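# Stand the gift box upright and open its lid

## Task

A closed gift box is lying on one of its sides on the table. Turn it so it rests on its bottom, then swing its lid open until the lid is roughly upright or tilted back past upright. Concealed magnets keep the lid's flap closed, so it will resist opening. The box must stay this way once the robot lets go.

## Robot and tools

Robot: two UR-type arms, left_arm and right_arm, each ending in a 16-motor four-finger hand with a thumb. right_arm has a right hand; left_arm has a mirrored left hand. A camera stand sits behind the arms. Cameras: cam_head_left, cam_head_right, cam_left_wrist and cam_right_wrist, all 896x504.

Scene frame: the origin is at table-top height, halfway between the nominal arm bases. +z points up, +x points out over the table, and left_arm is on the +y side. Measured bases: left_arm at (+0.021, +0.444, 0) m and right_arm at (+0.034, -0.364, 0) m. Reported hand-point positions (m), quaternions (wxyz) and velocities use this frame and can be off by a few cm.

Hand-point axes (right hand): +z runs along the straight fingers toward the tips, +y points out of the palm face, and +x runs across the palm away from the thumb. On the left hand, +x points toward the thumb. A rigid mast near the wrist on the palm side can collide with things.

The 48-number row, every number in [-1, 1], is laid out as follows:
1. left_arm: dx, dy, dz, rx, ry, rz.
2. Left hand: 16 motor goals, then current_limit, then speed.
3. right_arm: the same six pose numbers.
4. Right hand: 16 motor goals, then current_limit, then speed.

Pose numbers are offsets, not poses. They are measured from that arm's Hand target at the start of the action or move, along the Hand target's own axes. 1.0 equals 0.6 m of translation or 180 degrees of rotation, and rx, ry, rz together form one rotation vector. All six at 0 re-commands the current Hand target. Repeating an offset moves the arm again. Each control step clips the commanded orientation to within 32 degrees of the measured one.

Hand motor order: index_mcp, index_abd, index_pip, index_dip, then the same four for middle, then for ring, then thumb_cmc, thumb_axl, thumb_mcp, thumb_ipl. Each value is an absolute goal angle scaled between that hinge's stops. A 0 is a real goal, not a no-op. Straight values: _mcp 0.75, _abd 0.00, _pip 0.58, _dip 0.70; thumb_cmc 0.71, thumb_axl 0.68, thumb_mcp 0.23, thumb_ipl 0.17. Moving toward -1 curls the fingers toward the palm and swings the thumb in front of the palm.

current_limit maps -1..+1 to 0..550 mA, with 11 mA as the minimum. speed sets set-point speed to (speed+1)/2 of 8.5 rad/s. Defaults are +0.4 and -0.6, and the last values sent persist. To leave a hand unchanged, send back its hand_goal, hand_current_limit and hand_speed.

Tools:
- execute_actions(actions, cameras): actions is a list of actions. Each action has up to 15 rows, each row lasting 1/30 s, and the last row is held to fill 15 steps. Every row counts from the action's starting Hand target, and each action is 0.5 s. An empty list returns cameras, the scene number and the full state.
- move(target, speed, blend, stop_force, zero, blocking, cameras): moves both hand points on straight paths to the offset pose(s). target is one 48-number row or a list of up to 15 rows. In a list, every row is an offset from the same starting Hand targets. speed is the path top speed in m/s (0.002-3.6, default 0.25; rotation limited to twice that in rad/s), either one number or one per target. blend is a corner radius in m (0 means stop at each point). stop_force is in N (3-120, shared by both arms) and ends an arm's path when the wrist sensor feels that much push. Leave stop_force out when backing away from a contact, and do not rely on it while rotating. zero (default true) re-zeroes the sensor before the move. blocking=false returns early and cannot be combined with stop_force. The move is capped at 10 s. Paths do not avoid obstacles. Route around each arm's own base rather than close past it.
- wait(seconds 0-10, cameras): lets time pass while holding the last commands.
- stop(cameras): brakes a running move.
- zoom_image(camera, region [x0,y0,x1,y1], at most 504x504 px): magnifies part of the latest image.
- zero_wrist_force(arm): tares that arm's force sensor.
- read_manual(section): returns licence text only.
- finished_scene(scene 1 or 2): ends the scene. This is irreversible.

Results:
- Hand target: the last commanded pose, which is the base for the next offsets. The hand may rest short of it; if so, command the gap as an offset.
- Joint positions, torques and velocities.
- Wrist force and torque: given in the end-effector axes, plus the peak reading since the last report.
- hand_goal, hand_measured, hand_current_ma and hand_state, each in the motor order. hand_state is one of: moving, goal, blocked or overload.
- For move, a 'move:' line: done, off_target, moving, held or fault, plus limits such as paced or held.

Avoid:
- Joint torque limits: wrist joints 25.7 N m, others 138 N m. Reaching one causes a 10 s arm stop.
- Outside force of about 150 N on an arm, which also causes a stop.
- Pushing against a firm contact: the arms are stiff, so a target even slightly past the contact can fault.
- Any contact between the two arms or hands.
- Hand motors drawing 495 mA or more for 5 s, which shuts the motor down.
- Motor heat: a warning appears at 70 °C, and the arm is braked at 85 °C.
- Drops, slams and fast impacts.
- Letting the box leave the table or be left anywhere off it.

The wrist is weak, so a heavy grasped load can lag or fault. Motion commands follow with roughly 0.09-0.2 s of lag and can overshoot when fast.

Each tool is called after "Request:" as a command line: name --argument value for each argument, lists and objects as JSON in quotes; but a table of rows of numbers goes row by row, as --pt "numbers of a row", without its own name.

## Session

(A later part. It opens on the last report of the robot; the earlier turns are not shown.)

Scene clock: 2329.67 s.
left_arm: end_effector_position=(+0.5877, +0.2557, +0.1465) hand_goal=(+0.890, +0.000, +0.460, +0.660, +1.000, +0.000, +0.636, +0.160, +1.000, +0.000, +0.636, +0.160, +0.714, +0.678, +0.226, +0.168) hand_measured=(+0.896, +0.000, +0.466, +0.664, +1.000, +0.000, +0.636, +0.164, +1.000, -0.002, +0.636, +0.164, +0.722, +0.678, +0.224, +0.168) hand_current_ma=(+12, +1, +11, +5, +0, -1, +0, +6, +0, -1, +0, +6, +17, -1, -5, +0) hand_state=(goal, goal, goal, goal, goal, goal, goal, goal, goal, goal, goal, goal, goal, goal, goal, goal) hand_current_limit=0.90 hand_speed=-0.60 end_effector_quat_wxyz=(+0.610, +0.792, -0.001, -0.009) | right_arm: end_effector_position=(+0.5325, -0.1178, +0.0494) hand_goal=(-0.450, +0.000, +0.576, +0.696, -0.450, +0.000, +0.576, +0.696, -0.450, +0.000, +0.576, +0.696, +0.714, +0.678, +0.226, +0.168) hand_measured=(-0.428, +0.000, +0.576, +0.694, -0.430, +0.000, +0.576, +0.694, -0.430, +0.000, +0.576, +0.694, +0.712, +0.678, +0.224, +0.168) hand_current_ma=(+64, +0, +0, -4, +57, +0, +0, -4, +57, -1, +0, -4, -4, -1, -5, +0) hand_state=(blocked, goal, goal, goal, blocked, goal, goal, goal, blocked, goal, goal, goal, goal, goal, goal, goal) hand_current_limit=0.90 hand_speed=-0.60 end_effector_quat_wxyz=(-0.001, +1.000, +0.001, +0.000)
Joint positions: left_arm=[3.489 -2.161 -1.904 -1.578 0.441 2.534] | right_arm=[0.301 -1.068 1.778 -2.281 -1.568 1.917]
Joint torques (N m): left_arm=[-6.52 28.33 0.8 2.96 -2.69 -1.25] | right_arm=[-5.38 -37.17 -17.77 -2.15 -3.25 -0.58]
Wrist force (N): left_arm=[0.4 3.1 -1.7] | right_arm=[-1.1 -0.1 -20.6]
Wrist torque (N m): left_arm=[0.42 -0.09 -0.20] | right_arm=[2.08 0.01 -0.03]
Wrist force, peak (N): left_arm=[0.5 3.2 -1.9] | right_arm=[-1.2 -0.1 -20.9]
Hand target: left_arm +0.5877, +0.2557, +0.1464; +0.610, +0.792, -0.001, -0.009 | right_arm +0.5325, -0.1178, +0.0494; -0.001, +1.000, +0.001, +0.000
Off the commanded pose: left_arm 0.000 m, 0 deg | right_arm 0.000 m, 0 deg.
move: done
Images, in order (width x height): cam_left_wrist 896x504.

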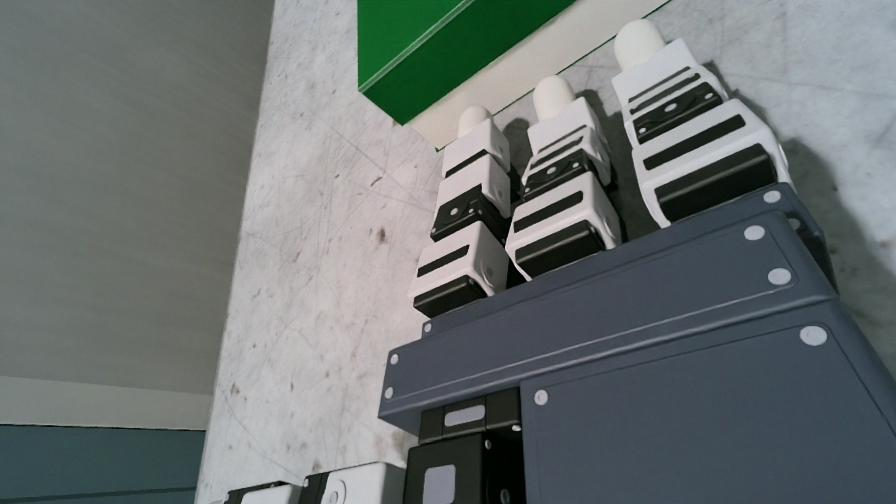

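Request:
move --pt "0 0 0 0 0 0 0.98 0 0.43 0.65 1.0 0 0.635 0.159 1.0 0 0.635 0.159 0.714 0.678 0.226 0.168 0.9 -0.8 0 0 0 0 0 0 -0.45 0 0.576 0.696 -0.45 0 0.576 0.696 -0.45 0 0.576 0.696 0.714 0.678 0.226 0.168 0.9 -0.6"

Request:
move --pt "0 0.0167 0.0818 0 0 0 0.98 0 0.43 0.65 1.0 0 0.635 0.159 1.0 0 0.635 0.159 0.714 0.678 0.226 0.168 0.9 -0.8 0 0 0 0 0 0 -0.45 0 0.576 0.696 -0.45 0 0.576 0.696 -0.45 0 0.576 0.696 0.714 0.678 0.226 0.168 0.9 -0.6" --speed 0.008 --stop_force 28 --cameras '["cam_left_wrist"]'

Request:
zoom_image --camera "cam_left_wrist" --region '[320, 0, 680, 180]'

Request:
move --pt "0 0.009 0.003 0 0 0 1.0 0 0.55 0.696 1.0 0 0.53 0.1 1.0 0 0.53 0.1 0.714 0.678 0.226 0.168 0.75 -0.9 0 0 0 0 0 0 -0.45 0 0.576 0.696 -0.45 0 0.576 0.696 -0.45 0 0.576 0.696 0.714 0.678 0.226 0.168 0.9 -0.6" --speed 0.01 --cameras '["cam_left_wrist"]'

Request:
zoom_image --camera "cam_left_wrist" --region '[320, 0, 680, 180]'

Scene clock: 2351.43 s.
left_arm: end_effector_position=(+0.5877, +0.2557, +0.1464) hand_goal=(+0.980, +0.000, +0.430, +0.650, +1.000, +0.000, +0.636, +0.160, +1.000, +0.000, +0.636, +0.160, +0.714, +0.678, +0.226, +0.168) hand_measured=(+0.986, +0.000, +0.436, +0.654, +1.000, +0.000, +0.636, +0.164, +1.000, -0.002, +0.636, +0.164, +0.722, +0.678, +0.224, +0.168) hand_current_ma=(+10, +1, +12, +5, +0, -1, +0, +6, +0, -1, +0, +6, +17, -1, -5, +0) hand_state=(goal, goal, goal, goal, goal, goal, goal, goal, goal, goal, goal, goal, goal, goal, goal, goal) hand_current_limit=0.90 hand_speed=-0.80 end_effector_quat_wxyz=(+0.610, +0.792, -0.001, -0.009) | right_arm: end_effector_position=(+0.5325, -0.1178, +0.0494) hand_goal=(-0.450, +0.000, +0.576, +0.696, -0.450, +0.000, +0.576, +0.696, -0.450, +0.000, +0.576, +0.696, +0.714, +0.678, +0.226, +0.168) hand_measured=(-0.428, +0.000, +0.576, +0.694, -0.430, +0.000, +0.576, +0.694, -0.430, +0.000, +0.576, +0.694, +0.712, +0.678, +0.224, +0.168) hand_current_ma=(+64, +0, +0, -4, +57, +0, +0, -4, +57, -1, +0, -4, -4, -1, -5, +0) hand_state=(blocked, goal, goal, goal, blocked, goal, goal, goal, blocked, goal, goal, goal, goal, goal, goal, goal) hand_current_limit=0.90 hand_speed=-0.60 end_effector_quat_wxyz=(-0.001, +1.000, +0.001, +0.000)
Joint positions: left_arm=[3.489 -2.161 -1.904 -1.577 0.441 2.534] | right_arm=[0.301 -1.068 1.778 -2.281 -1.568 1.917]
Joint torques (N m): left_arm=[-6.66 29.61 1.11 3.16 -2.44 -1.24] | right_arm=[-5.58 -36.94 -18.35 -2.24 -3.27 -0.62]
Wrist force (N): left_arm=[0.7 3.4 -1.9] | right_arm=[-1.2 -0.3 -20.4]
Wrist torque (N m): left_arm=[0.43 -0.12 -0.18] | right_arm=[2.05 0.03 -0.05]
Wrist force, peak (N): left_arm=[0.6 3.5 -2.0] | right_arm=[-1.2 -0.4 -20.7]
Hand target: left_arm +0.5877, +0.2557, +0.1464; +0.610, +0.792, -0.001, -0.009 | right_arm +0.5325, -0.1178, +0.0494; -0.001, +1.000, +0.001, +0.000
Off the commanded pose: left_arm 0.000 m, 0 deg | right_arm 0.000 m, 0 deg.
move: done

Scene clock: 2356.50 s.
left_arm: end_effector_position=(+0.5874, +0.2254, +0.1447) hand_goal=(+0.980, +0.000, +0.430, +0.650, +1.000, +0.000, +0.636, +0.160, +1.000, +0.000, +0.636, +0.160, +0.714, +0.678, +0.226, +0.168) hand_measured=(+0.998, +0.000, +0.430, +0.634, +0.986, +0.000, +0.632, +0.164, +0.990, +0.000, +0.634, +0.164, +0.722, +0.678, +0.224, +0.168) hand_current_ma=(+48, +0, +0, -36, -33, +1, -8, +6, -19, +0, -3, +6, +17, -1, -5, +0) hand_state=(goal, goal, goal, goal, goal, goal, goal, goal, goal, goal, goal, goal, goal, goal, goal, goal) hand_current_limit=0.90 hand_speed=-0.80 end_effector_quat_wxyz=(+0.610, +0.792, -0.001, -0.009) | right_arm: end_effector_position=(+0.5325, -0.1178, +0.0494) hand_goal=(-0.450, +0.000, +0.576, +0.696, -0.450, +0.000, +0.576, +0.696, -0.450, +0.000, +0.576, +0.696, +0.714, +0.678, +0.226, +0.168) hand_measured=(-0.428, +0.000, +0.576, +0.694, -0.430, +0.000, +0.576, +0.694, -0.430, +0.000, +0.576, +0.694, +0.712, +0.678, +0.224, +0.168) hand_current_ma=(+64, +0, +0, -4, +57, +0, +0, -4, +57, -1, +0, -4, -4, -1, -5, +0) hand_state=(blocked, goal, goal, goal, blocked, goal, goal, goal, blocked, goal, goal, goal, goal, goal, goal, goal) hand_current_limit=0.90 hand_speed=-0.60 end_effector_quat_wxyz=(-0.001, +1.000, +0.001, +0.000)
Joint positions: left_arm=[3.435 -2.161 -1.931 -1.474 0.398 2.451] | right_arm=[0.301 -1.068 1.778 -2.281 -1.568 1.917]
Joint torques (N m): left_arm=[-7.52 30.34 15.23 -2.49 1.8 1.94] | right_arm=[17.83 -26.97 -18.36 -2.39 5.86 -0.66]
Wrist force (N): left_arm=[0.2 6.8 -28.2] | right_arm=[-7.1 21.6 -28.0]
Wrist torque (N m): left_arm=[2.71 0.61 -0.45] | right_arm=[3.29 0.36 0.76]
Wrist force, peak (N): left_arm=[0.5 8.1 -35.0] | right_arm=[-7.0 21.8 -28.3]
Hand target: left_arm +0.5874, +0.2254, +0.1447; +0.610, +0.792, -0.001, -0.009 (not the last commanded pose) | right_arm +0.5325, -0.1178, +0.0494; -0.001, +1.000, +0.001, +0.000
Off the commanded pose: left_arm 0.020 m, 0 deg | right_arm 0.000 m, 0 deg.
move: contact (left_arm)
Images, in order (width x height): cam_left_wrist 896x504.

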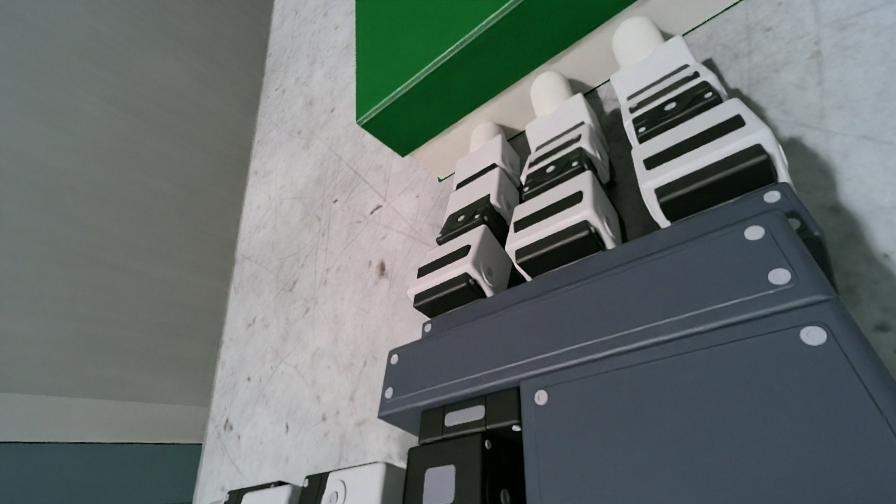

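Scaled by 1.400 from the camera's 896x504 image, which has a finer 1280x720 frame.

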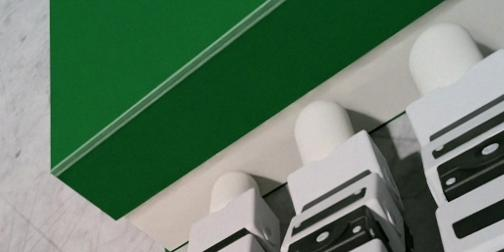

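Scene clock: 2357.47 s.
left_arm: end_effector_position=(+0.5874, +0.2223, +0.1495) hand_goal=(+1.000, +0.000, +0.550, +0.696, +1.000, +0.000, +0.530, +0.100, +1.000, +0.000, +0.530, +0.100, +0.714, +0.678, +0.226, +0.168) hand_measured=(+1.000, -0.002, +0.486, +0.634, +1.002, +0.000, +0.602, +0.106, +1.002, +0.000, +0.594, +0.112, +0.722, +0.678, +0.224, +0.168) hand_current_ma=(+0, -1, -207, -199, +2, +1, +242, +9, +2, +0, +204, +25, +17, -1, -5, +0) hand_state=(goal, goal, blocked, blocked, goal, goal, blocked, goal, goal, goal, blocked, goal, goal, goal, goal, goal) hand_current_limit=0.75 hand_speed=-0.90 end_effector_quat_wxyz=(+0.610, +0.792, -0.001, -0.009) | right_arm: end_effector_position=(+0.5325, -0.1178, +0.0494) hand_goal=(-0.450, +0.000, +0.576, +0.696, -0.450, +0.000, +0.576, +0.696, -0.450, +0.000, +0.576, +0.696, +0.714, +0.678, +0.226, +0.168) hand_measured=(-0.428, +0.000, +0.576, +0.694, -0.430, +0.000, +0.576, +0.694, -0.430, +0.000, +0.576, +0.694, +0.712, +0.678, +0.224, +0.168) hand_current_ma=(+64, +0, +0, -4, +57, +0, +0, -4, +57, -1, +0, -4, -4, -1, -5, +0) hand_state=(blocked, goal, goal, goal, blocked, goal, goal, goal, blocked, goal, goal, goal, goal, goal, goal, goal) hand_current_limit=0.90 hand_speed=-0.60 end_effector_quat_wxyz=(-0.001, +1.000, +0.001, +0.000)
Joint positions: left_arm=[3.429 -2.151 -1.932 -1.473 0.394 2.441] | right_arm=[0.301 -1.068 1.778 -2.281 -1.568 1.917]
Joint torques (N m): left_arm=[-43.13 44.65 -11.11 -0.71 -3.81 -1.79] | right_arm=[23.04 -19.32 -17.68 -2.7 6.95 -0.63]
Wrist force (N): left_arm=[0.1 -4.1 -66.8] | right_arm=[-6.9 53.9 -37.4]
Wrist torque (N m): left_arm=[7.22 -0.17 0.53] | right_arm=[4.97 0.18 1.58]
Wrist force, peak (N): left_arm=[0.1 -4.1 -66.8] | right_arm=[-6.9 53.9 -37.4]
Hand target: left_arm +0.5874, +0.2223, +0.1495; +0.610, +0.792, -0.001, -0.009 | right_arm +0.5325, -0.1178, +0.0494; -0.001, +1.000, +0.001, +0.000
Off the commanded pose: left_arm 0.000 m, 0 deg | right_arm 0.000 m, 0 deg.
move: done
Images, in order (width x height): cam_left_wrist 896x504.

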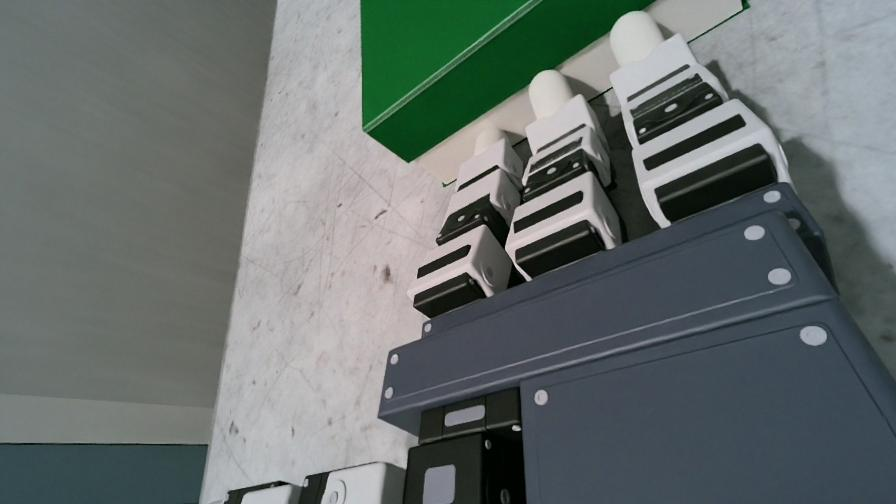

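Scaled by 1.400 from the camera's 896x504 image, which has a finer 1280x720 frame.

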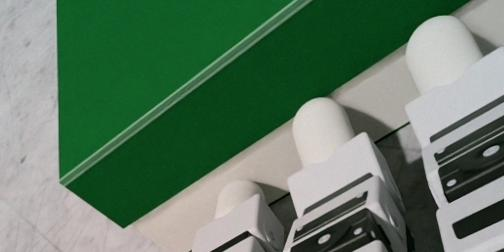

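Request:
move --pt "0 0 -0.0015 0 0 0 1.0 0 0.55 0.696 0.85 0 0.45 0.0 0.85 0 0.45 0.0 0.714 0.678 0.226 0.168 0.79 -0.8 0 0 0 0 0 0 -0.45 0 0.576 0.696 -0.45 0 0.576 0.696 -0.45 0 0.576 0.696 0.714 0.678 0.226 0.168 0.9 -0.6" --speed 0.01

Request:
move --pt "0 0.006 -0.0015 0 0 0 1.0 0 0.55 0.696 0.85 0 0.45 0.0 0.85 0 0.45 0.0 0.714 0.678 0.226 0.168 0.79 -0.8 0 0 0 0 0 0 -0.45 0 0.576 0.696 -0.45 0 0.576 0.696 -0.45 0 0.576 0.696 0.714 0.678 0.226 0.168 0.9 -0.6" --speed 0.01 --cameras '["cam_left_wrist"]'

Request:
zoom_image --camera "cam_left_wrist" --region '[320, 0, 680, 180]'

Scene clock: 2369.90 s.
left_arm: end_effector_position=(+0.5874, +0.2231, +0.1497) hand_goal=(+1.000, +0.000, +0.550, +0.696, +0.850, +0.000, +0.450, +0.000, +0.850, +0.000, +0.450, +0.000, +0.714, +0.678, +0.226, +0.168) hand_measured=(+1.000, +0.002, +0.488, +0.634, +0.996, +0.002, +0.554, +0.034, +0.996, +0.002, +0.544, +0.040, +0.722, +0.678, +0.224, +0.168) hand_current_ma=(+0, +1, -200, -199, +492, +2, +378, +93, +492, +2, +328, +111, +17, -1, -5, +0) hand_state=(goal, goal, blocked, blocked, blocked, goal, moving, blocked, blocked, goal, moving, blocked, goal, goal, goal, goal) hand_current_limit=0.79 hand_speed=-0.80 end_effector_quat_wxyz=(+0.610, +0.792, -0.001, -0.009) | right_arm: end_effector_position=(+0.5325, -0.1178, +0.0494) hand_goal=(-0.450, +0.000, +0.576, +0.696, -0.450, +0.000, +0.576, +0.696, -0.450, +0.000, +0.576, +0.696, +0.714, +0.678, +0.226, +0.168) hand_measured=(-0.428, +0.000, +0.576, +0.694, -0.430, +0.000, +0.576, +0.694, -0.430, +0.000, +0.576, +0.694, +0.712, +0.678, +0.224, +0.168) hand_current_ma=(+64, +0, +0, -4, +57, +0, +0, -4, +57, -1, +0, -4, -4, -1, -5, +0) hand_state=(blocked, goal, goal, goal, blocked, goal, goal, goal, blocked, goal, goal, goal, goal, goal, goal, goal) hand_current_limit=0.90 hand_speed=-0.60 end_effector_quat_wxyz=(-0.001, +1.000, +0.001, +0.000)
Joint positions: left_arm=[3.431 -2.151 -1.931 -1.477 0.395 2.444] | right_arm=[0.301 -1.068 1.778 -2.281 -1.568 1.917]
Joint torques (N m): left_arm=[-12.52 48.66 14.83 -3.17 0.94 1.48] | right_arm=[31.81 -8.08 -18.22 -5.39 11.26 -0.67]
Wrist force (N): left_arm=[0.6 -0.1 -34.7] | right_arm=[-5.8 52.5 -39.0]
Wrist torque (N m): left_arm=[3.84 0.43 0.15] | right_arm=[5.51 0.07 1.56]
Wrist force, peak (N): left_arm=[0.3 -4.2 -68.2] | right_arm=[-8.5 59.0 -41.1]
Hand target: left_arm +0.5874, +0.2231, +0.1497; +0.610, +0.792, -0.001, -0.009 | right_arm +0.5325, -0.1178, +0.0494; -0.001, +1.000, +0.001, +0.000
Off the commanded pose: left_arm 0.000 m, 0 deg | right_arm 0.000 m, 0 deg.
move: done

Scene clock: 2370.73 s.
left_arm: end_effector_position=(+0.5874, +0.2231, +0.1534) hand_goal=(+1.000, +0.000, +0.550, +0.696, +0.850, +0.000, +0.450, +0.000, +0.850, +0.000, +0.450, +0.000, +0.714, +0.678, +0.226, +0.168) hand_measured=(+0.994, +0.004, +0.514, +0.658, +0.996, +0.004, +0.556, +0.034, +0.996, +0.004, +0.542, +0.040, +0.722, +0.678, +0.224, +0.168) hand_current_ma=(-12, +4, -97, -106, +492, +4, +386, +93, +492, +4, +323, +111, +17, -1, -5, +0) hand_state=(goal, goal, blocked, blocked, blocked, goal, blocked, blocked, blocked, goal, blocked, blocked, goal, goal, goal, goal) hand_current_limit=0.79 hand_speed=-0.80 end_effector_quat_wxyz=(+0.610, +0.792, -0.001, -0.009) | right_arm: end_effector_position=(+0.5325, -0.1177, +0.0494) hand_goal=(-0.450, +0.000, +0.576, +0.696, -0.450, +0.000, +0.576, +0.696, -0.450, +0.000, +0.576, +0.696, +0.714, +0.678, +0.226, +0.168) hand_measured=(-0.428, +0.000, +0.576, +0.694, -0.430, +0.000, +0.576, +0.694, -0.430, +0.000, +0.576, +0.694, +0.712, +0.678, +0.224, +0.168) hand_current_ma=(+64, +0, +0, -4, +57, +0, +0, -4, +57, -1, +0, -4, -4, -1, -5, +0) hand_state=(blocked, goal, goal, goal, blocked, goal, goal, goal, blocked, goal, goal, goal, goal, goal, goal, goal) hand_current_limit=0.90 hand_speed=-0.60 end_effector_quat_wxyz=(-0.001, +1.000, +0.001, +0.000)
Joint positions: left_arm=[3.431 -2.144 -1.93 -1.485 0.395 2.443] | right_arm=[0.301 -1.068 1.778 -2.281 -1.568 1.917]
Joint torques (N m): left_arm=[-20.24 54.13 19.27 -2.8 -4.27 -1.55] | right_arm=[23.92 -8.85 -18.07 -2.04 6.03 -0.64]
Wrist force (N): left_arm=[1.2 -11.3 -23.4] | right_arm=[-1.6 32.9 -37.8]
Wrist torque (N m): left_arm=[3.58 -0.29 0.51] | right_arm=[4.93 0.15 0.92]
Wrist force, peak (N): left_arm=[0.7 -0.2 -34.5] | right_arm=[-5.6 52.6 -39.3]
Hand target: left_arm +0.5875, +0.2231, +0.1534; +0.610, +0.792, -0.001, -0.009 | right_arm +0.5325, -0.1178, +0.0494; -0.001, +1.000, +0.001, +0.000
Off the commanded pose: left_arm 0.000 m, 0 deg | right_arm 0.000 m, 0 deg.
move: done
Images, in order (width x height): cam_left_wrist 896x504.

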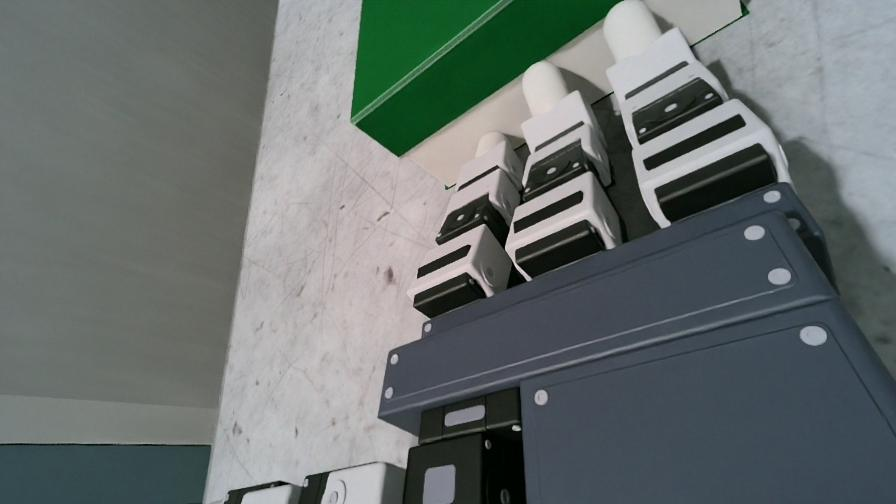

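Scaled by 1.400 from the camera's 896x504 image, which has a finer 1280x720 frame.

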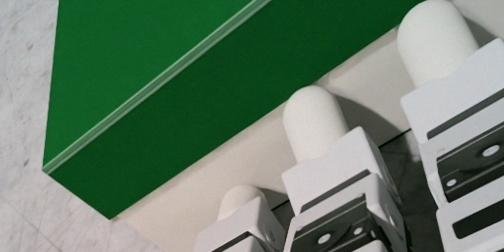

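Request:
move --pt "0 0.0714 0.0326 0.0556 0 0 1.0 0 0.53 0.68 1.0 0 0.55 0.05 1.0 0 0.55 0.05 0.714 0.678 0.226 0.168 0.9 -0.8 0 0.0248 0 0 0 0 -0.45 0 0.576 0.696 -0.45 0 0.576 0.696 -0.45 0 0.576 0.696 0.714 0.678 0.226 0.168 0.9 -0.6" --speed 0.04 --cameras '["cam_left_wrist","cam_head_left"]'

Request:
zoom_image --camera "cam_head_left" --region '[280, 250, 440, 370]'

Scene clock: 2490.50 s.
left_arm: end_effector_position=(+0.5876, +0.1933, +0.1898) hand_goal=(+1.000, +0.000, +0.530, +0.680, +1.000, +0.000, +0.550, +0.050, +1.000, +0.000, +0.550, +0.050, +0.714, +0.678, +0.226, +0.168) hand_measured=(+1.000, +0.002, +0.530, +0.678, +1.000, +0.002, +0.562, +0.042, +1.000, +0.002, +0.554, +0.038, +0.722, +0.678, +0.224, +0.168) hand_current_ma=(+0, +1, -1, -3, +0, +1, +23, -17, +0, +1, +5, -24, +17, -1, -5, +0) hand_state=(goal, goal, goal, goal, goal, goal, goal, goal, goal, goal, goal, goal, goal, goal, goal, goal) hand_current_limit=0.90 hand_speed=-0.80 end_effector_quat_wxyz=(+0.539, +0.842, -0.001, -0.009) | right_arm: end_effector_position=(+0.5325, -0.1327, +0.0494) hand_goal=(-0.450, +0.000, +0.576, +0.696, -0.450, +0.000, +0.576, +0.696, -0.450, +0.000, +0.576, +0.696, +0.714, +0.678, +0.226, +0.168) hand_measured=(-0.428, +0.000, +0.576, +0.694, -0.430, +0.000, +0.576, +0.694, -0.430, +0.000, +0.576, +0.694, +0.712, +0.678, +0.224, +0.168) hand_current_ma=(+64, +0, +0, -4, +57, +0, +0, -4, +57, -1, +0, -4, -4, -1, -5, +0) hand_state=(blocked, goal, goal, goal, blocked, goal, goal, goal, blocked, goal, goal, goal, goal, goal, goal, goal) hand_current_limit=0.90 hand_speed=-0.60 end_effector_quat_wxyz=(-0.001, +1.000, +0.001, +0.000)
Joint positions: left_arm=[3.377 -2.008 -1.97 -1.229 0.496 2.106] | right_arm=[0.277 -1.082 1.802 -2.291 -1.568 1.893]
Joint torques (N m): left_arm=[-7.32 49.96 3.01 3.95 0.2 -1.01] | right_arm=[-3.62 -35.17 1.95 -1.04 1.57 -1.84]
Wrist force (N): left_arm=[1.4 1.4 -4.0] | right_arm=[3.7 -1.1 -23.3]
Wrist torque (N m): left_arm=[0.62 -0.24 -0.08] | right_arm=[2.35 0.15 0.47]
Wrist force, peak (N): left_arm=[-0.1 -5.9 -27.9] | right_arm=[-1.6 33.4 -38.0]
Hand target: left_arm +0.5876, +0.1932, +0.1899; +0.539, +0.842, -0.001, -0.009 | right_arm +0.5325, -0.1327, +0.0494; -0.001, +1.000, +0.001, +0.000
Off the commanded pose: left_arm 0.000 m, 0 deg | right_arm 0.000 m, 0 deg.
move: done
Images, in order (width x height): cam_head_left 896x504, cam_left_wrist 896x504.

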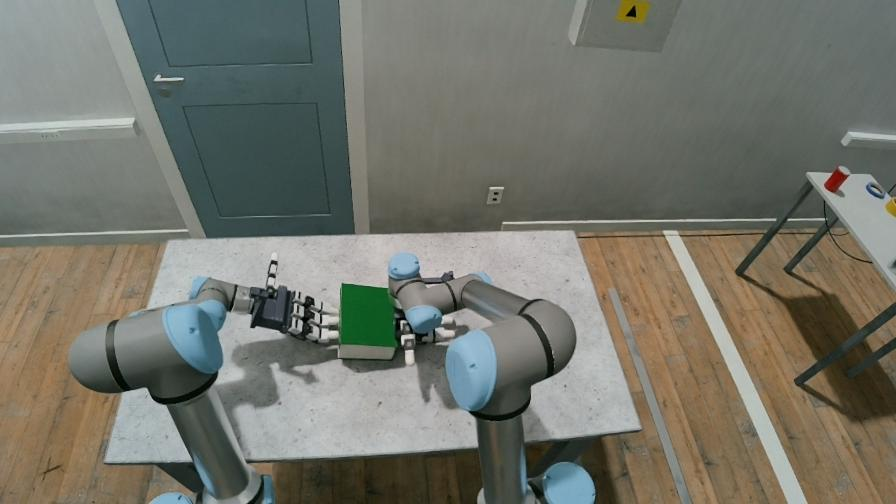

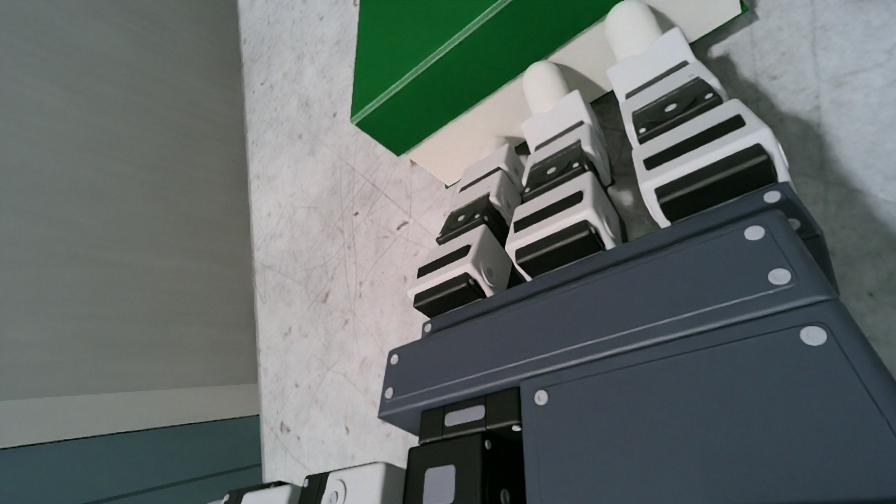

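Scaled by 3.150 from the camera's 896x504 image, which has a finer 1280x720 frame.

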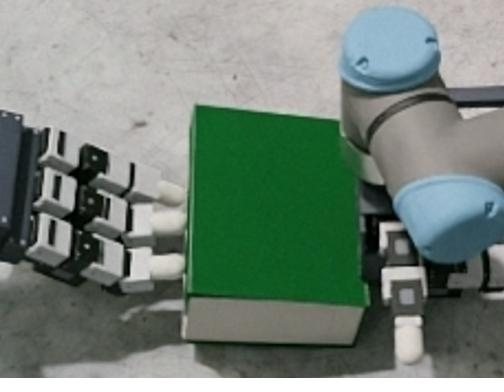

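Request:
move --pt "0 0.0714 0.0378 0.0556 0 0 1.0 0 0.53 0.68 1.0 0 0.55 0.05 1.0 0 0.55 0.05 0.714 0.678 0.226 0.168 0.9 -0.8 0 0.0202 0 0 0 0 -0.45 0 0.576 0.696 -0.45 0 0.576 0.696 -0.45 0 0.576 0.696 0.714 0.678 0.226 0.168 0.9 -0.6" --pt "0 0.1362 0.0825 0.1111 0 0 1.0 0 0.53 0.68 1.0 0 0.55 0.05 1.0 0 0.55 0.05 0.714 0.678 0.226 0.168 0.9 -0.8 0 0.0418 0 0 0 0 -0.45 0 0.576 0.696 -0.45 0 0.576 0.696 -0.45 0 0.576 0.696 0.714 0.678 0.226 0.168 0.9 -0.6" --speed 0.04 --blend 0.02 --cameras '["cam_left_wrist","cam_head_left"]'

Request:
zoom_image --camera "cam_head_left" --region '[280, 250, 440, 370]'

Scene clock: 2511.00 s.
left_arm: end_effector_position=(+0.5873, +0.1141, +0.2433) hand_goal=(+1.000, +0.000, +0.530, +0.680, +1.000, +0.000, +0.550, +0.050, +1.000, +0.000, +0.550, +0.050, +0.714, +0.678, +0.226, +0.168) hand_measured=(+1.000, +0.002, +0.530, +0.678, +1.002, -0.004, +0.642, +0.070, +1.002, -0.004, +0.630, +0.066, +0.722, +0.678, +0.224, +0.168) hand_current_ma=(+0, +1, -1, -3, +2, -5, +326, +49, +2, -4, +271, +36, +17, -1, -5, +0) hand_state=(goal, goal, goal, goal, goal, goal, blocked, blocked, goal, goal, blocked, goal, goal, goal, goal, goal) hand_current_limit=0.90 hand_speed=-0.80 end_effector_quat_wxyz=(+0.384, +0.923, -0.003, -0.008) | right_arm: end_effector_position=(+0.5325, -0.1577, +0.0493) hand_goal=(-0.450, +0.000, +0.576, +0.696, -0.450, +0.000, +0.576, +0.696, -0.450, +0.000, +0.576, +0.696, +0.714, +0.678, +0.226, +0.168) hand_measured=(-0.428, +0.000, +0.576, +0.694, -0.430, +0.000, +0.576, +0.694, -0.430, +0.000, +0.576, +0.694, +0.712, +0.678, +0.224, +0.168) hand_current_ma=(+64, +0, +0, -4, +57, +0, +0, -4, +57, -1, +0, -4, -4, -1, -5, +0) hand_state=(blocked, goal, goal, goal, blocked, goal, goal, goal, blocked, goal, goal, goal, goal, goal, goal, goal) hand_current_limit=0.90 hand_speed=-0.60 end_effector_quat_wxyz=(-0.001, +1.000, +0.001, +0.000)
Joint positions: left_arm=[3.191 -1.849 -1.885 -1.051 0.784 1.655] | right_arm=[0.236 -1.105 1.841 -2.307 -1.568 1.853]
Joint torques (N m): left_arm=[-18.26 46.16 26.21 -0.02 -4.42 -1.6] | right_arm=[6.88 -51.17 -13.85 -5.86 4.63 -1.36]
Wrist force (N): left_arm=[1.2 -13.5 -20.3] | right_arm=[-1.3 21.7 3.1]
Wrist torque (N m): left_arm=[3.29 -1.26 0.63] | right_arm=[0.26 0.17 0.15]
Wrist force, peak (N): left_arm=[0.8 -14.2 -21.2] | right_arm=[3.9 -1.1 -23.6]
Hand target: left_arm +0.5873, +0.1140, +0.2433; +0.384, +0.923, -0.003, -0.008 | right_arm +0.5325, -0.1578, +0.0493; -0.001, +1.000, +0.001, +0.000
Off the commanded pose: left_arm 0.000 m, 0 deg | right_arm 0.000 m, 0 deg.
move: done
Images, in order (width x height): cam_head_left 896x504, cam_left_wrist 896x504.

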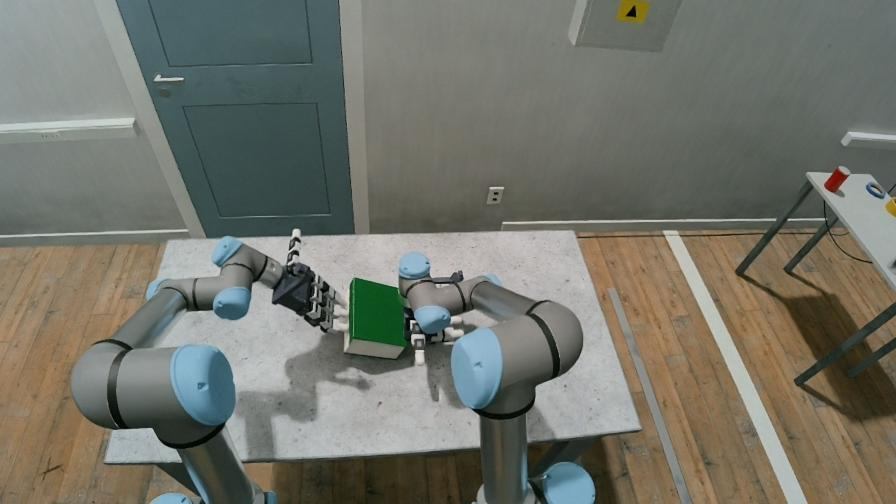

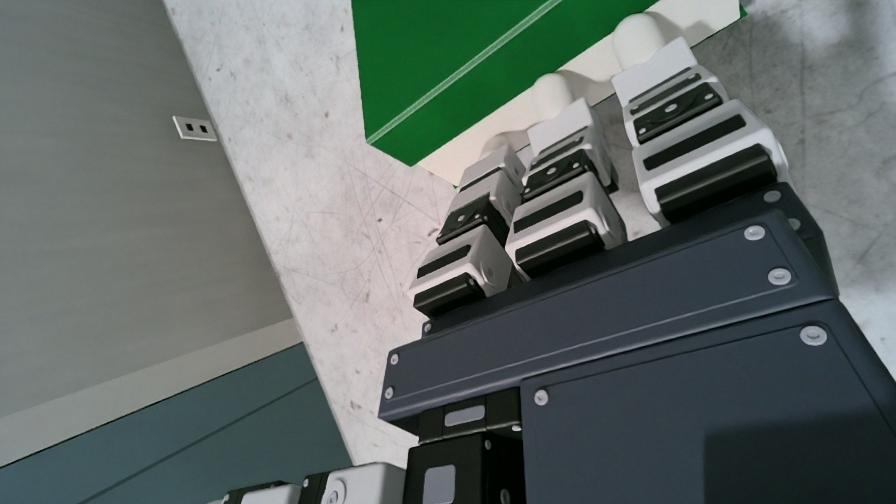

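Scaled by 3.150 from the camera's 896x504 image, which has a finer 1280x720 frame.

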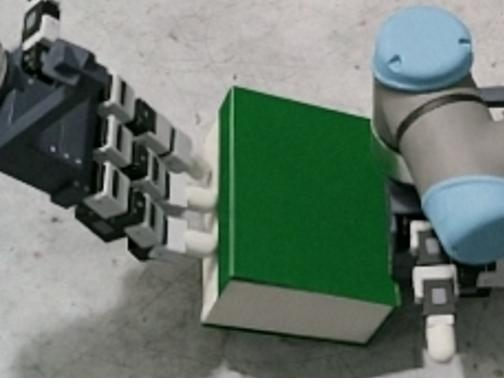

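Request:
move --pt "0 0.0707 0.0332 0.0556 0 0 1.0 0 0.53 0.68 1.0 0 0.55 0.05 1.0 0 0.55 0.05 0.714 0.678 0.226 0.168 0.9 -0.8 0 0.0194 0 0 0 0 -0.45 0 0.576 0.696 -0.45 0 0.576 0.696 -0.45 0 0.576 0.696 0.714 0.678 0.226 0.168 0.9 -0.6" --pt "0 0.1345 0.078 0.1111 0 0 1.0 0 0.53 0.68 1.0 0 0.55 0.05 1.0 0 0.55 0.05 0.714 0.678 0.226 0.168 0.9 -0.8 0 0.0356 0 0 0 0 -0.45 0 0.576 0.696 -0.45 0 0.576 0.696 -0.45 0 0.576 0.696 0.714 0.678 0.226 0.168 0.9 -0.6" --speed 0.04 --blend 0.02 --cameras '["cam_left_wrist","cam_head_left"]'

Request:
zoom_image --camera "cam_head_left" --region '[280, 250, 440, 370]'

Scene clock: 2529.40 s.
left_arm: end_effector_position=(+0.5866, +0.0240, +0.2676) hand_goal=(+1.000, +0.000, +0.530, +0.680, +1.000, +0.000, +0.550, +0.050, +1.000, +0.000, +0.550, +0.050, +0.714, +0.678, +0.226, +0.168) hand_measured=(+1.000, +0.002, +0.548, +0.690, +1.002, -0.004, +0.794, +0.116, +1.002, -0.004, +0.776, +0.106, +0.722, +0.678, +0.224, +0.168) hand_current_ma=(+0, +1, +41, +20, +3, -5, +523, +212, +3, -5, +523, +172, +17, -1, -5, +0) hand_state=(goal, goal, goal, goal, goal, goal, blocked, blocked, goal, goal, blocked, blocked, goal, goal, goal, goal) hand_current_limit=0.90 hand_speed=-0.80 end_effector_quat_wxyz=(+0.218, +0.976, -0.004, -0.008) | right_arm: end_effector_position=(+0.5326, -0.1791, +0.0493) hand_goal=(-0.450, +0.000, +0.576, +0.696, -0.450, +0.000, +0.576, +0.696, -0.450, +0.000, +0.576, +0.696, +0.714, +0.678, +0.226, +0.168) hand_measured=(-0.428, +0.000, +0.576, +0.694, -0.430, +0.000, +0.576, +0.694, -0.430, +0.000, +0.576, +0.694, +0.712, +0.678, +0.224, +0.168) hand_current_ma=(+64, +0, +0, -4, +57, +0, +0, -4, +57, -1, +0, -4, -4, -1, -5, +0) hand_state=(blocked, goal, goal, goal, blocked, goal, goal, goal, blocked, goal, goal, goal, goal, goal, goal, goal) hand_current_limit=0.90 hand_speed=-0.60 end_effector_quat_wxyz=(-0.001, +1.000, +0.001, +0.000)
Joint positions: left_arm=[2.945 -1.853 -1.65 -1.135 1.136 1.366] | right_arm=[0.201 -1.124 1.872 -2.319 -1.568 1.817]
Joint torques (N m): left_arm=[-18.63 19.1 29.96 1.83 -5.58 -1.48] | right_arm=[7.57 -51.27 -15.17 -5.98 7.3 -1.23]
Wrist force (N): left_arm=[1.5 -20.1 -18.9] | right_arm=[-1.2 23.6 7.1]
Wrist torque (N m): left_arm=[3.96 -1.27 0.85] | right_arm=[-0.11 0.30 0.17]
Wrist force, peak (N): left_arm=[1.2 -19.6 -23.3] | right_arm=[-1.4 27.5 5.3]
Hand target: left_arm +0.5866, +0.0239, +0.2676; +0.218, +0.976, -0.004, -0.008 | right_arm +0.5326, -0.1791, +0.0493; -0.001, +1.000, +0.001, +0.000
Off the commanded pose: left_arm 0.000 m, 0 deg | right_arm 0.000 m, 0 deg.
move: done
Images, in order (width x height): cam_head_left 896x504, cam_left_wrist 896x504.

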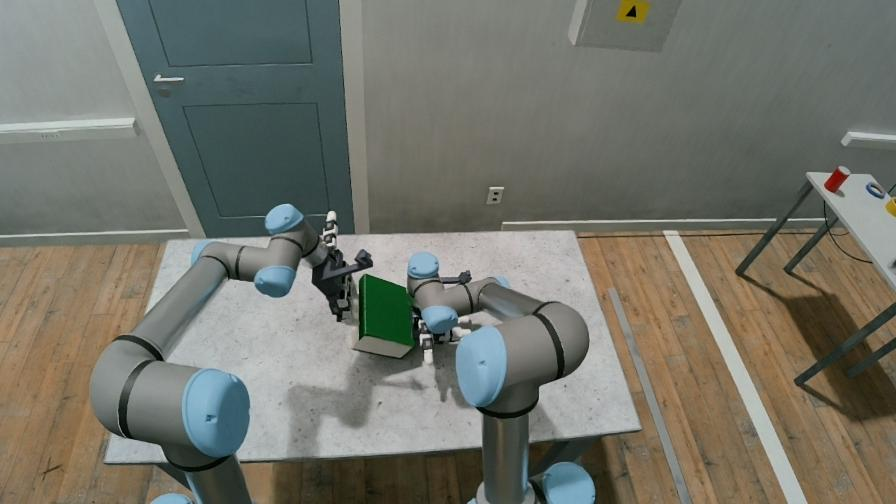

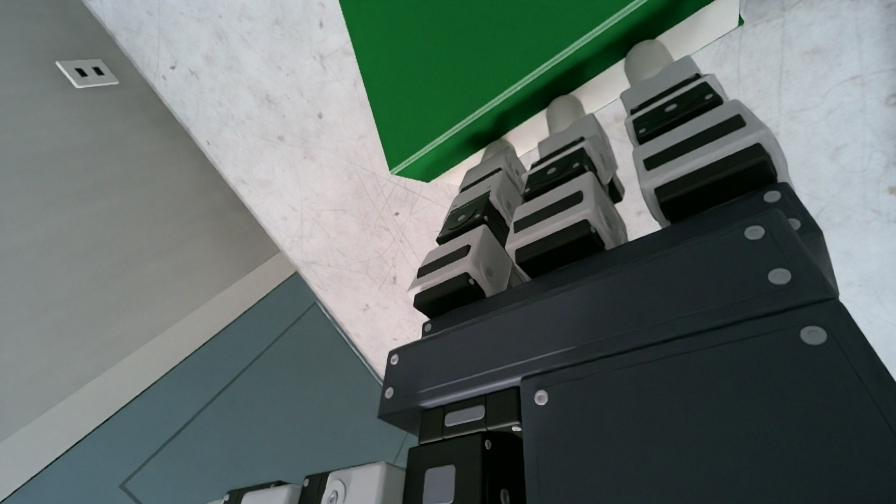

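Scaled by 3.150 from the camera's 896x504 image, which has a finer 1280x720 frame.

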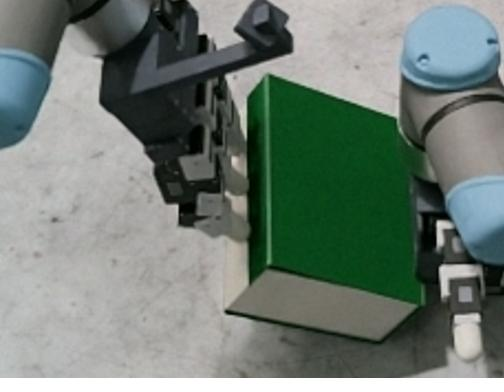

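Request:
execute_actions --actions '[[[0,0,0,0,0,0,1.0,0,0.53,0.68,1.0,0,0.76,0.08,1.0,0,0.76,0.08,0.714,0.678,0.226,0.168,0.9,-0.6,0,0,0,0,0,0,-0.45,0,0.576,0.696,-0.45,0,0.576,0.696,-0.45,0,0.576,0.696,0.714,0.678,0.226,0.168,0.9,-0.6]]]' --cameras '["all"]'

Scene clock: 2558.27 s.
left_arm: end_effector_position=(+0.5866, +0.0240, +0.2676) hand_goal=(+1.000, +0.000, +0.530, +0.680, +1.000, +0.000, +0.760, +0.080, +1.000, +0.000, +0.760, +0.080, +0.714, +0.678, +0.226, +0.168) hand_measured=(+1.000, +0.004, +0.532, +0.682, +1.000, -0.002, +0.756, +0.078, +1.000, -0.004, +0.758, +0.078, +0.722, +0.678, +0.224, +0.168) hand_current_ma=(+0, +4, +4, +4, +0, -4, -5, -4, +0, -4, -2, -2, +17, -1, -5, +0) hand_state=(goal, goal, goal, goal, goal, goal, goal, goal, goal, goal, goal, goal, goal, goal, goal, goal) hand_current_limit=0.90 hand_speed=-0.60 end_effector_quat_wxyz=(+0.218, +0.976, -0.004, -0.008) | right_arm: end_effector_position=(+0.5326, -0.1791, +0.0493) hand_goal=(-0.450, +0.000, +0.576, +0.696, -0.450, +0.000, +0.576, +0.696, -0.450, +0.000, +0.576, +0.696, +0.714, +0.678, +0.226, +0.168) hand_measured=(-0.428, +0.000, +0.576, +0.694, -0.430, +0.000, +0.576, +0.694, -0.430, +0.000, +0.576, +0.694, +0.712, +0.678, +0.224, +0.168) hand_current_ma=(+64, +0, +0, -4, +57, +0, +0, -4, +57, -1, +0, -4, -4, -1, -5, +0) hand_state=(blocked, goal, goal, goal, blocked, goal, goal, goal, blocked, goal, goal, goal, goal, goal, goal, goal) hand_current_limit=0.90 hand_speed=-0.60 end_effector_quat_wxyz=(-0.001, +1.000, +0.001, +0.000)
Joint positions: left_arm=[2.945 -1.853 -1.65 -1.135 1.137 1.366] | right_arm=[0.201 -1.124 1.872 -2.319 -1.568 1.817]
Joint torques (N m): left_arm=[1.64 48.73 24.75 0.92 -1.99 1.55] | right_arm=[-2.64 -25.67 -15.18 -1.17 -1.77 2.01]
Wrist force (N): left_arm=[1.8 1.1 -2.0] | right_arm=[-1.3 -3.8 -2.4]
Wrist torque (N m): left_arm=[0.28 -0.28 0.05] | right_arm=[-0.11 0.26 -0.08]
Wrist force, peak (N): left_arm=[1.2 -20.0 -19.3] | right_arm=[-1.4 23.8 7.2]
Hand target: left_arm +0.5866, +0.0239, +0.2676; +0.218, +0.976, -0.004, -0.008 | right_arm +0.5326, -0.1791, +0.0493; -0.001, +1.000, +0.001, +0.000
Off the commanded pose: left_arm 0.000 m, 0 deg | right_arm 0.000 m, 0 deg.
HAND FAULT: one or more motors of the hand drew too much current for too long and shut down. This happened once since the last result. The arm does not stop for it. Each such motor holds nothing for 10 seconds from its own shutdown, also while the arm is stopped by a fault of its own. Then it runs to the goal last written, under the current limit last written. A HAND FAULT can take a little off the scene's score.

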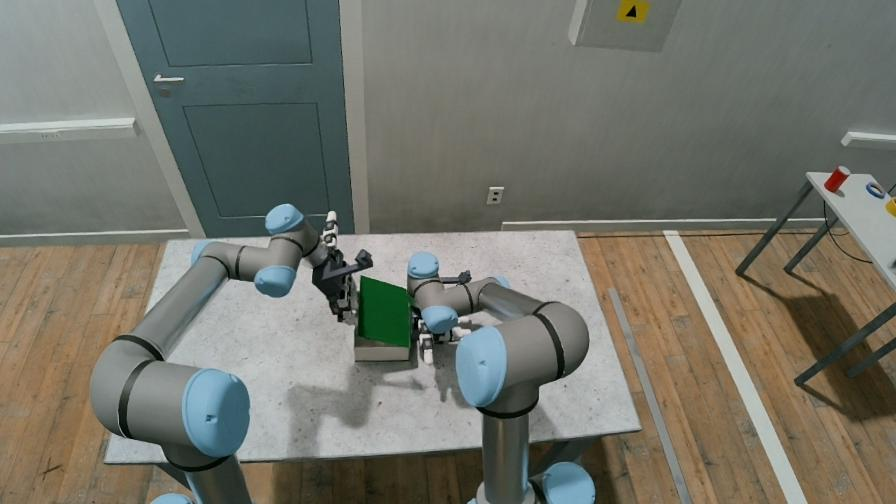

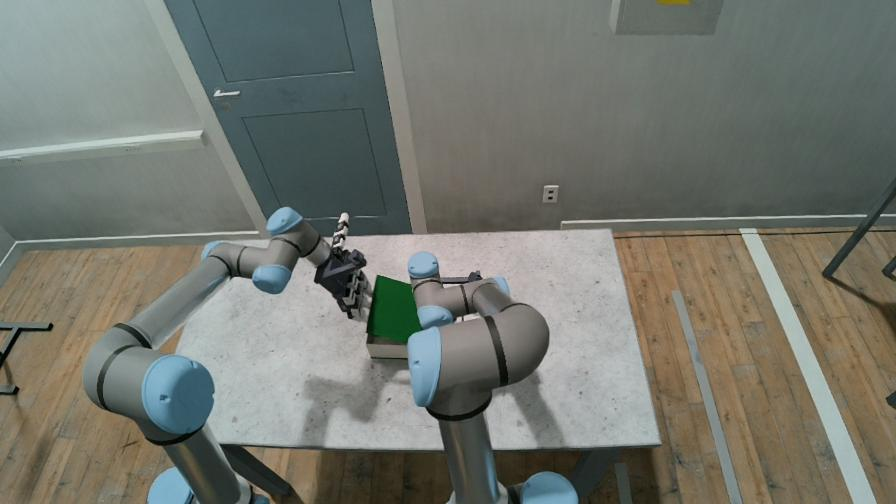

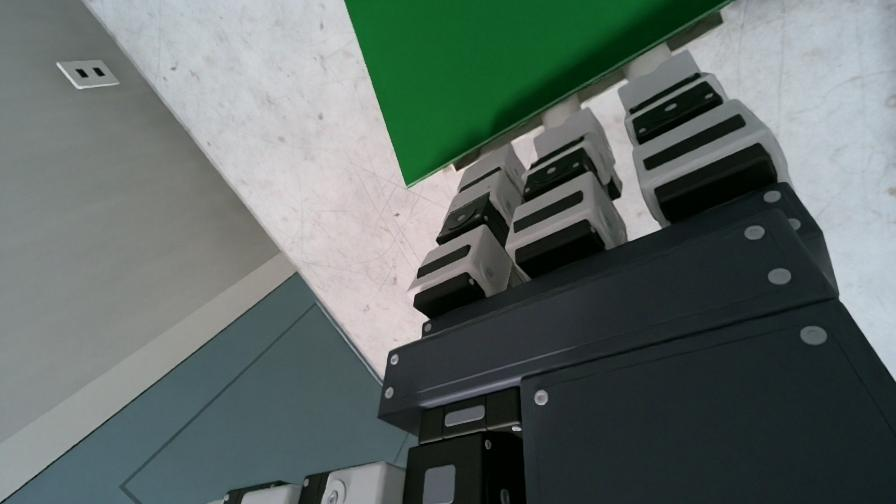

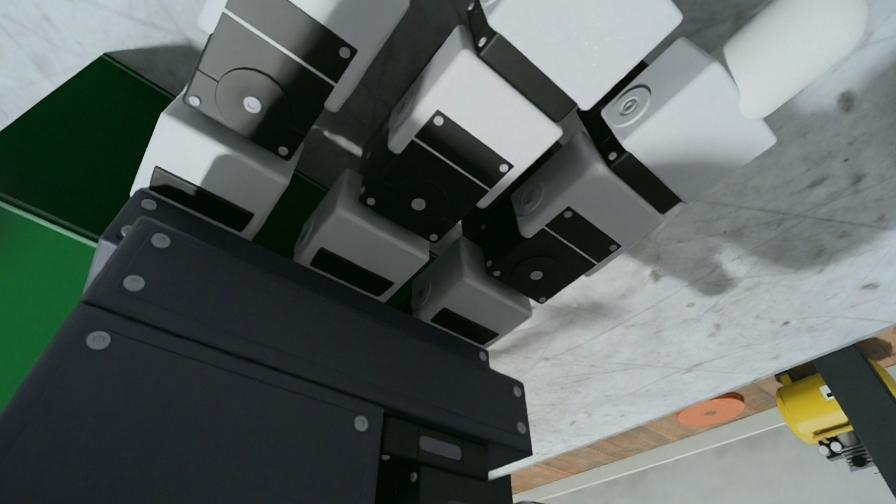

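Request:
zoom_image --camera "cam_head_left" --region '[300, 190, 520, 400]'

Request:
zoom_image --camera "cam_head_right" --region '[300, 190, 520, 400]'

Request:
zoom_image --camera "cam_right_wrist" --region '[0, 40, 400, 300]'

Scaled by 2.291 from the camera's 896x504 image, which has a finer 1280x720 frame.

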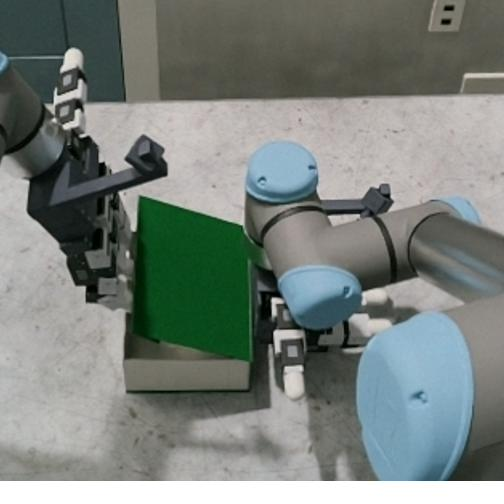

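Scaled by 2.291 from the camera's 896x504 image, which has a finer 1280x720 frame.

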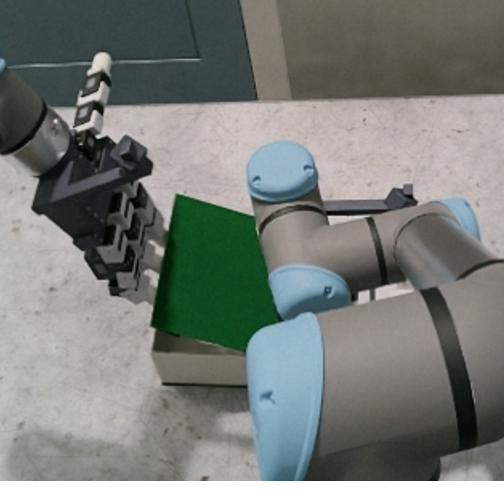

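Scaled by 1.260 from the camera's 896x504 image, which has a finer 1280x720 frame.

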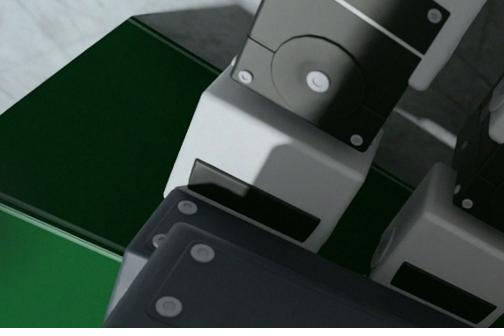

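Request:
move --pt "0 0.0430 0.0058 0.0417 0 0 1.0 0 0.53 0.68 1.0 0 0.76 0.08 1.0 0 0.76 0.08 0.714 0.678 0.226 0.168 0.9 -0.6 0 0 0 0 0 0 -0.45 0 0.576 0.696 -0.45 0 0.576 0.696 -0.45 0 0.576 0.696 0.714 0.678 0.226 0.168 0.9 -0.6" --pt "0 0.0859 0.0115 0.0833 0 0 1.0 0 0.53 0.68 1.0 0 0.76 0.08 1.0 0 0.76 0.08 0.714 0.678 0.226 0.168 0.9 -0.6 0 0 0 0 0 0 -0.45 0 0.576 0.696 -0.45 0 0.576 0.696 -0.45 0 0.576 0.696 0.714 0.678 0.226 0.168 0.9 -0.6" --speed 0.04 --blend 0.02 --cameras '["cam_head_left","cam_left_wrist"]'

Request:
zoom_image --camera "cam_head_left" --region '[300, 190, 520, 400]'

Scene clock: 2610.93 s.
left_arm: end_effector_position=(+0.5862, -0.0256, +0.2833) hand_goal=(+1.000, +0.000, +0.530, +0.680, +1.000, +0.000, +0.760, +0.080, +1.000, +0.000, +0.760, +0.080, +0.714, +0.678, +0.226, +0.168) hand_measured=(+1.000, +0.004, +0.532, +0.682, +1.000, -0.002, +0.756, +0.078, +1.000, -0.004, +0.764, +0.080, +0.720, +0.678, +0.224, +0.168) hand_current_ma=(+0, +4, +3, +4, +0, -4, -5, -4, +0, -4, +5, +0, +12, -1, -5, +0) hand_state=(goal, goal, goal, goal, goal, goal, goal, goal, goal, goal, goal, goal, goal, goal, goal, goal) hand_current_limit=0.90 hand_speed=-0.60 end_effector_quat_wxyz=(+0.089, +0.996, -0.005, -0.007) | right_arm: end_effector_position=(+0.5326, -0.1791, +0.0493) hand_goal=(-0.450, +0.000, +0.576, +0.696, -0.450, +0.000, +0.576, +0.696, -0.450, +0.000, +0.576, +0.696, +0.714, +0.678, +0.226, +0.168) hand_measured=(-0.428, +0.000, +0.576, +0.694, -0.430, +0.000, +0.576, +0.694, -0.430, +0.000, +0.576, +0.694, +0.712, +0.678, +0.224, +0.168) hand_current_ma=(+64, +0, +0, -4, +57, +0, +0, -4, +57, -1, +0, -4, -4, -1, -5, +0) hand_state=(blocked, goal, goal, goal, blocked, goal, goal, goal, blocked, goal, goal, goal, goal, goal, goal, goal) hand_current_limit=0.90 hand_speed=-0.60 end_effector_quat_wxyz=(-0.001, +1.000, +0.001, +0.000)
Joint positions: left_arm=[2.787 -1.925 -1.4 -1.339 1.398 1.221] | right_arm=[0.201 -1.124 1.872 -2.319 -1.568 1.817]
Joint torques (N m): left_arm=[-5.42 28.16 32.34 0.81 1.25 -1.09] | right_arm=[-1.73 -28.73 -14.03 -1.48 -1.6 1.85]
Wrist force (N): left_arm=[2.1 0.7 -2.2] | right_arm=[-1.1 -3.6 -2.6]
Wrist torque (N m): left_arm=[0.26 -0.33 0.15] | right_arm=[-0.09 0.25 -0.03]
Wrist force, peak (N): left_arm=[1.8 0.6 -2.8] | right_arm=[-1.5 -4.1 -2.7]
Hand target: left_arm +0.5862, -0.0256, +0.2833; +0.089, +0.996, -0.005, -0.007 | right_arm +0.5326, -0.1791, +0.0493; -0.001, +1.000, +0.001, +0.000
Off the commanded pose: left_arm 0.000 m, 0 deg | right_arm 0.000 m, 0 deg.
move: done
Images, in order (width x height): cam_head_left 896x504, cam_left_wrist 896x504.

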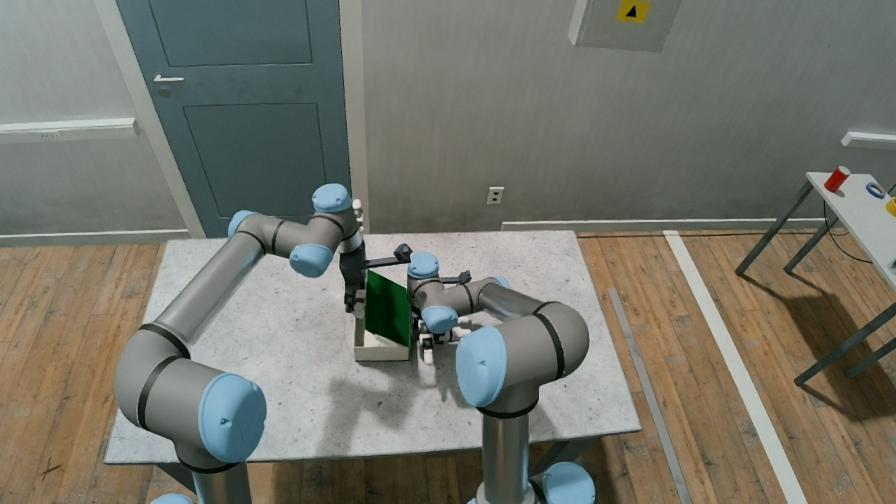

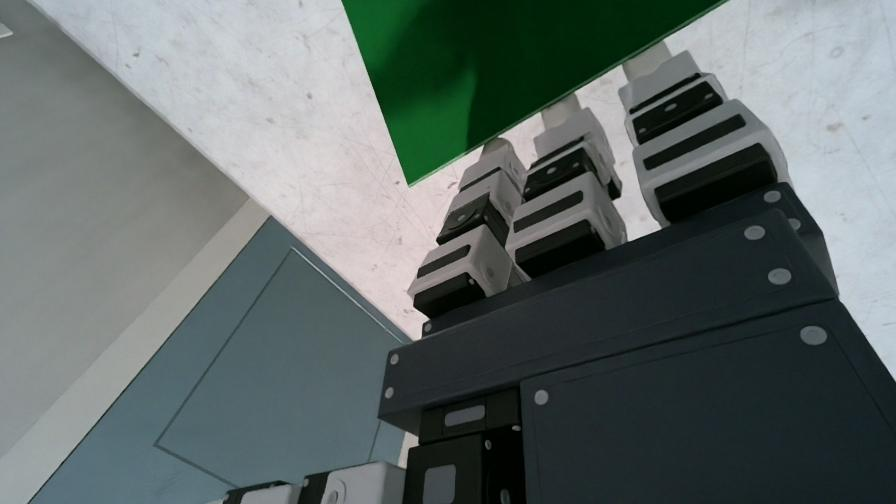

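Scaled by 2.291 from the camera's 896x504 image, which has a finer 1280x720 frame.

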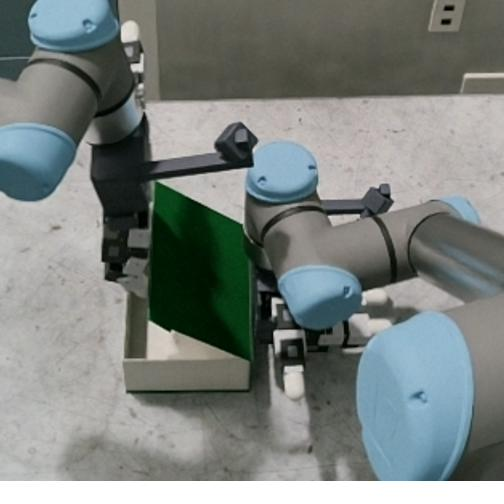

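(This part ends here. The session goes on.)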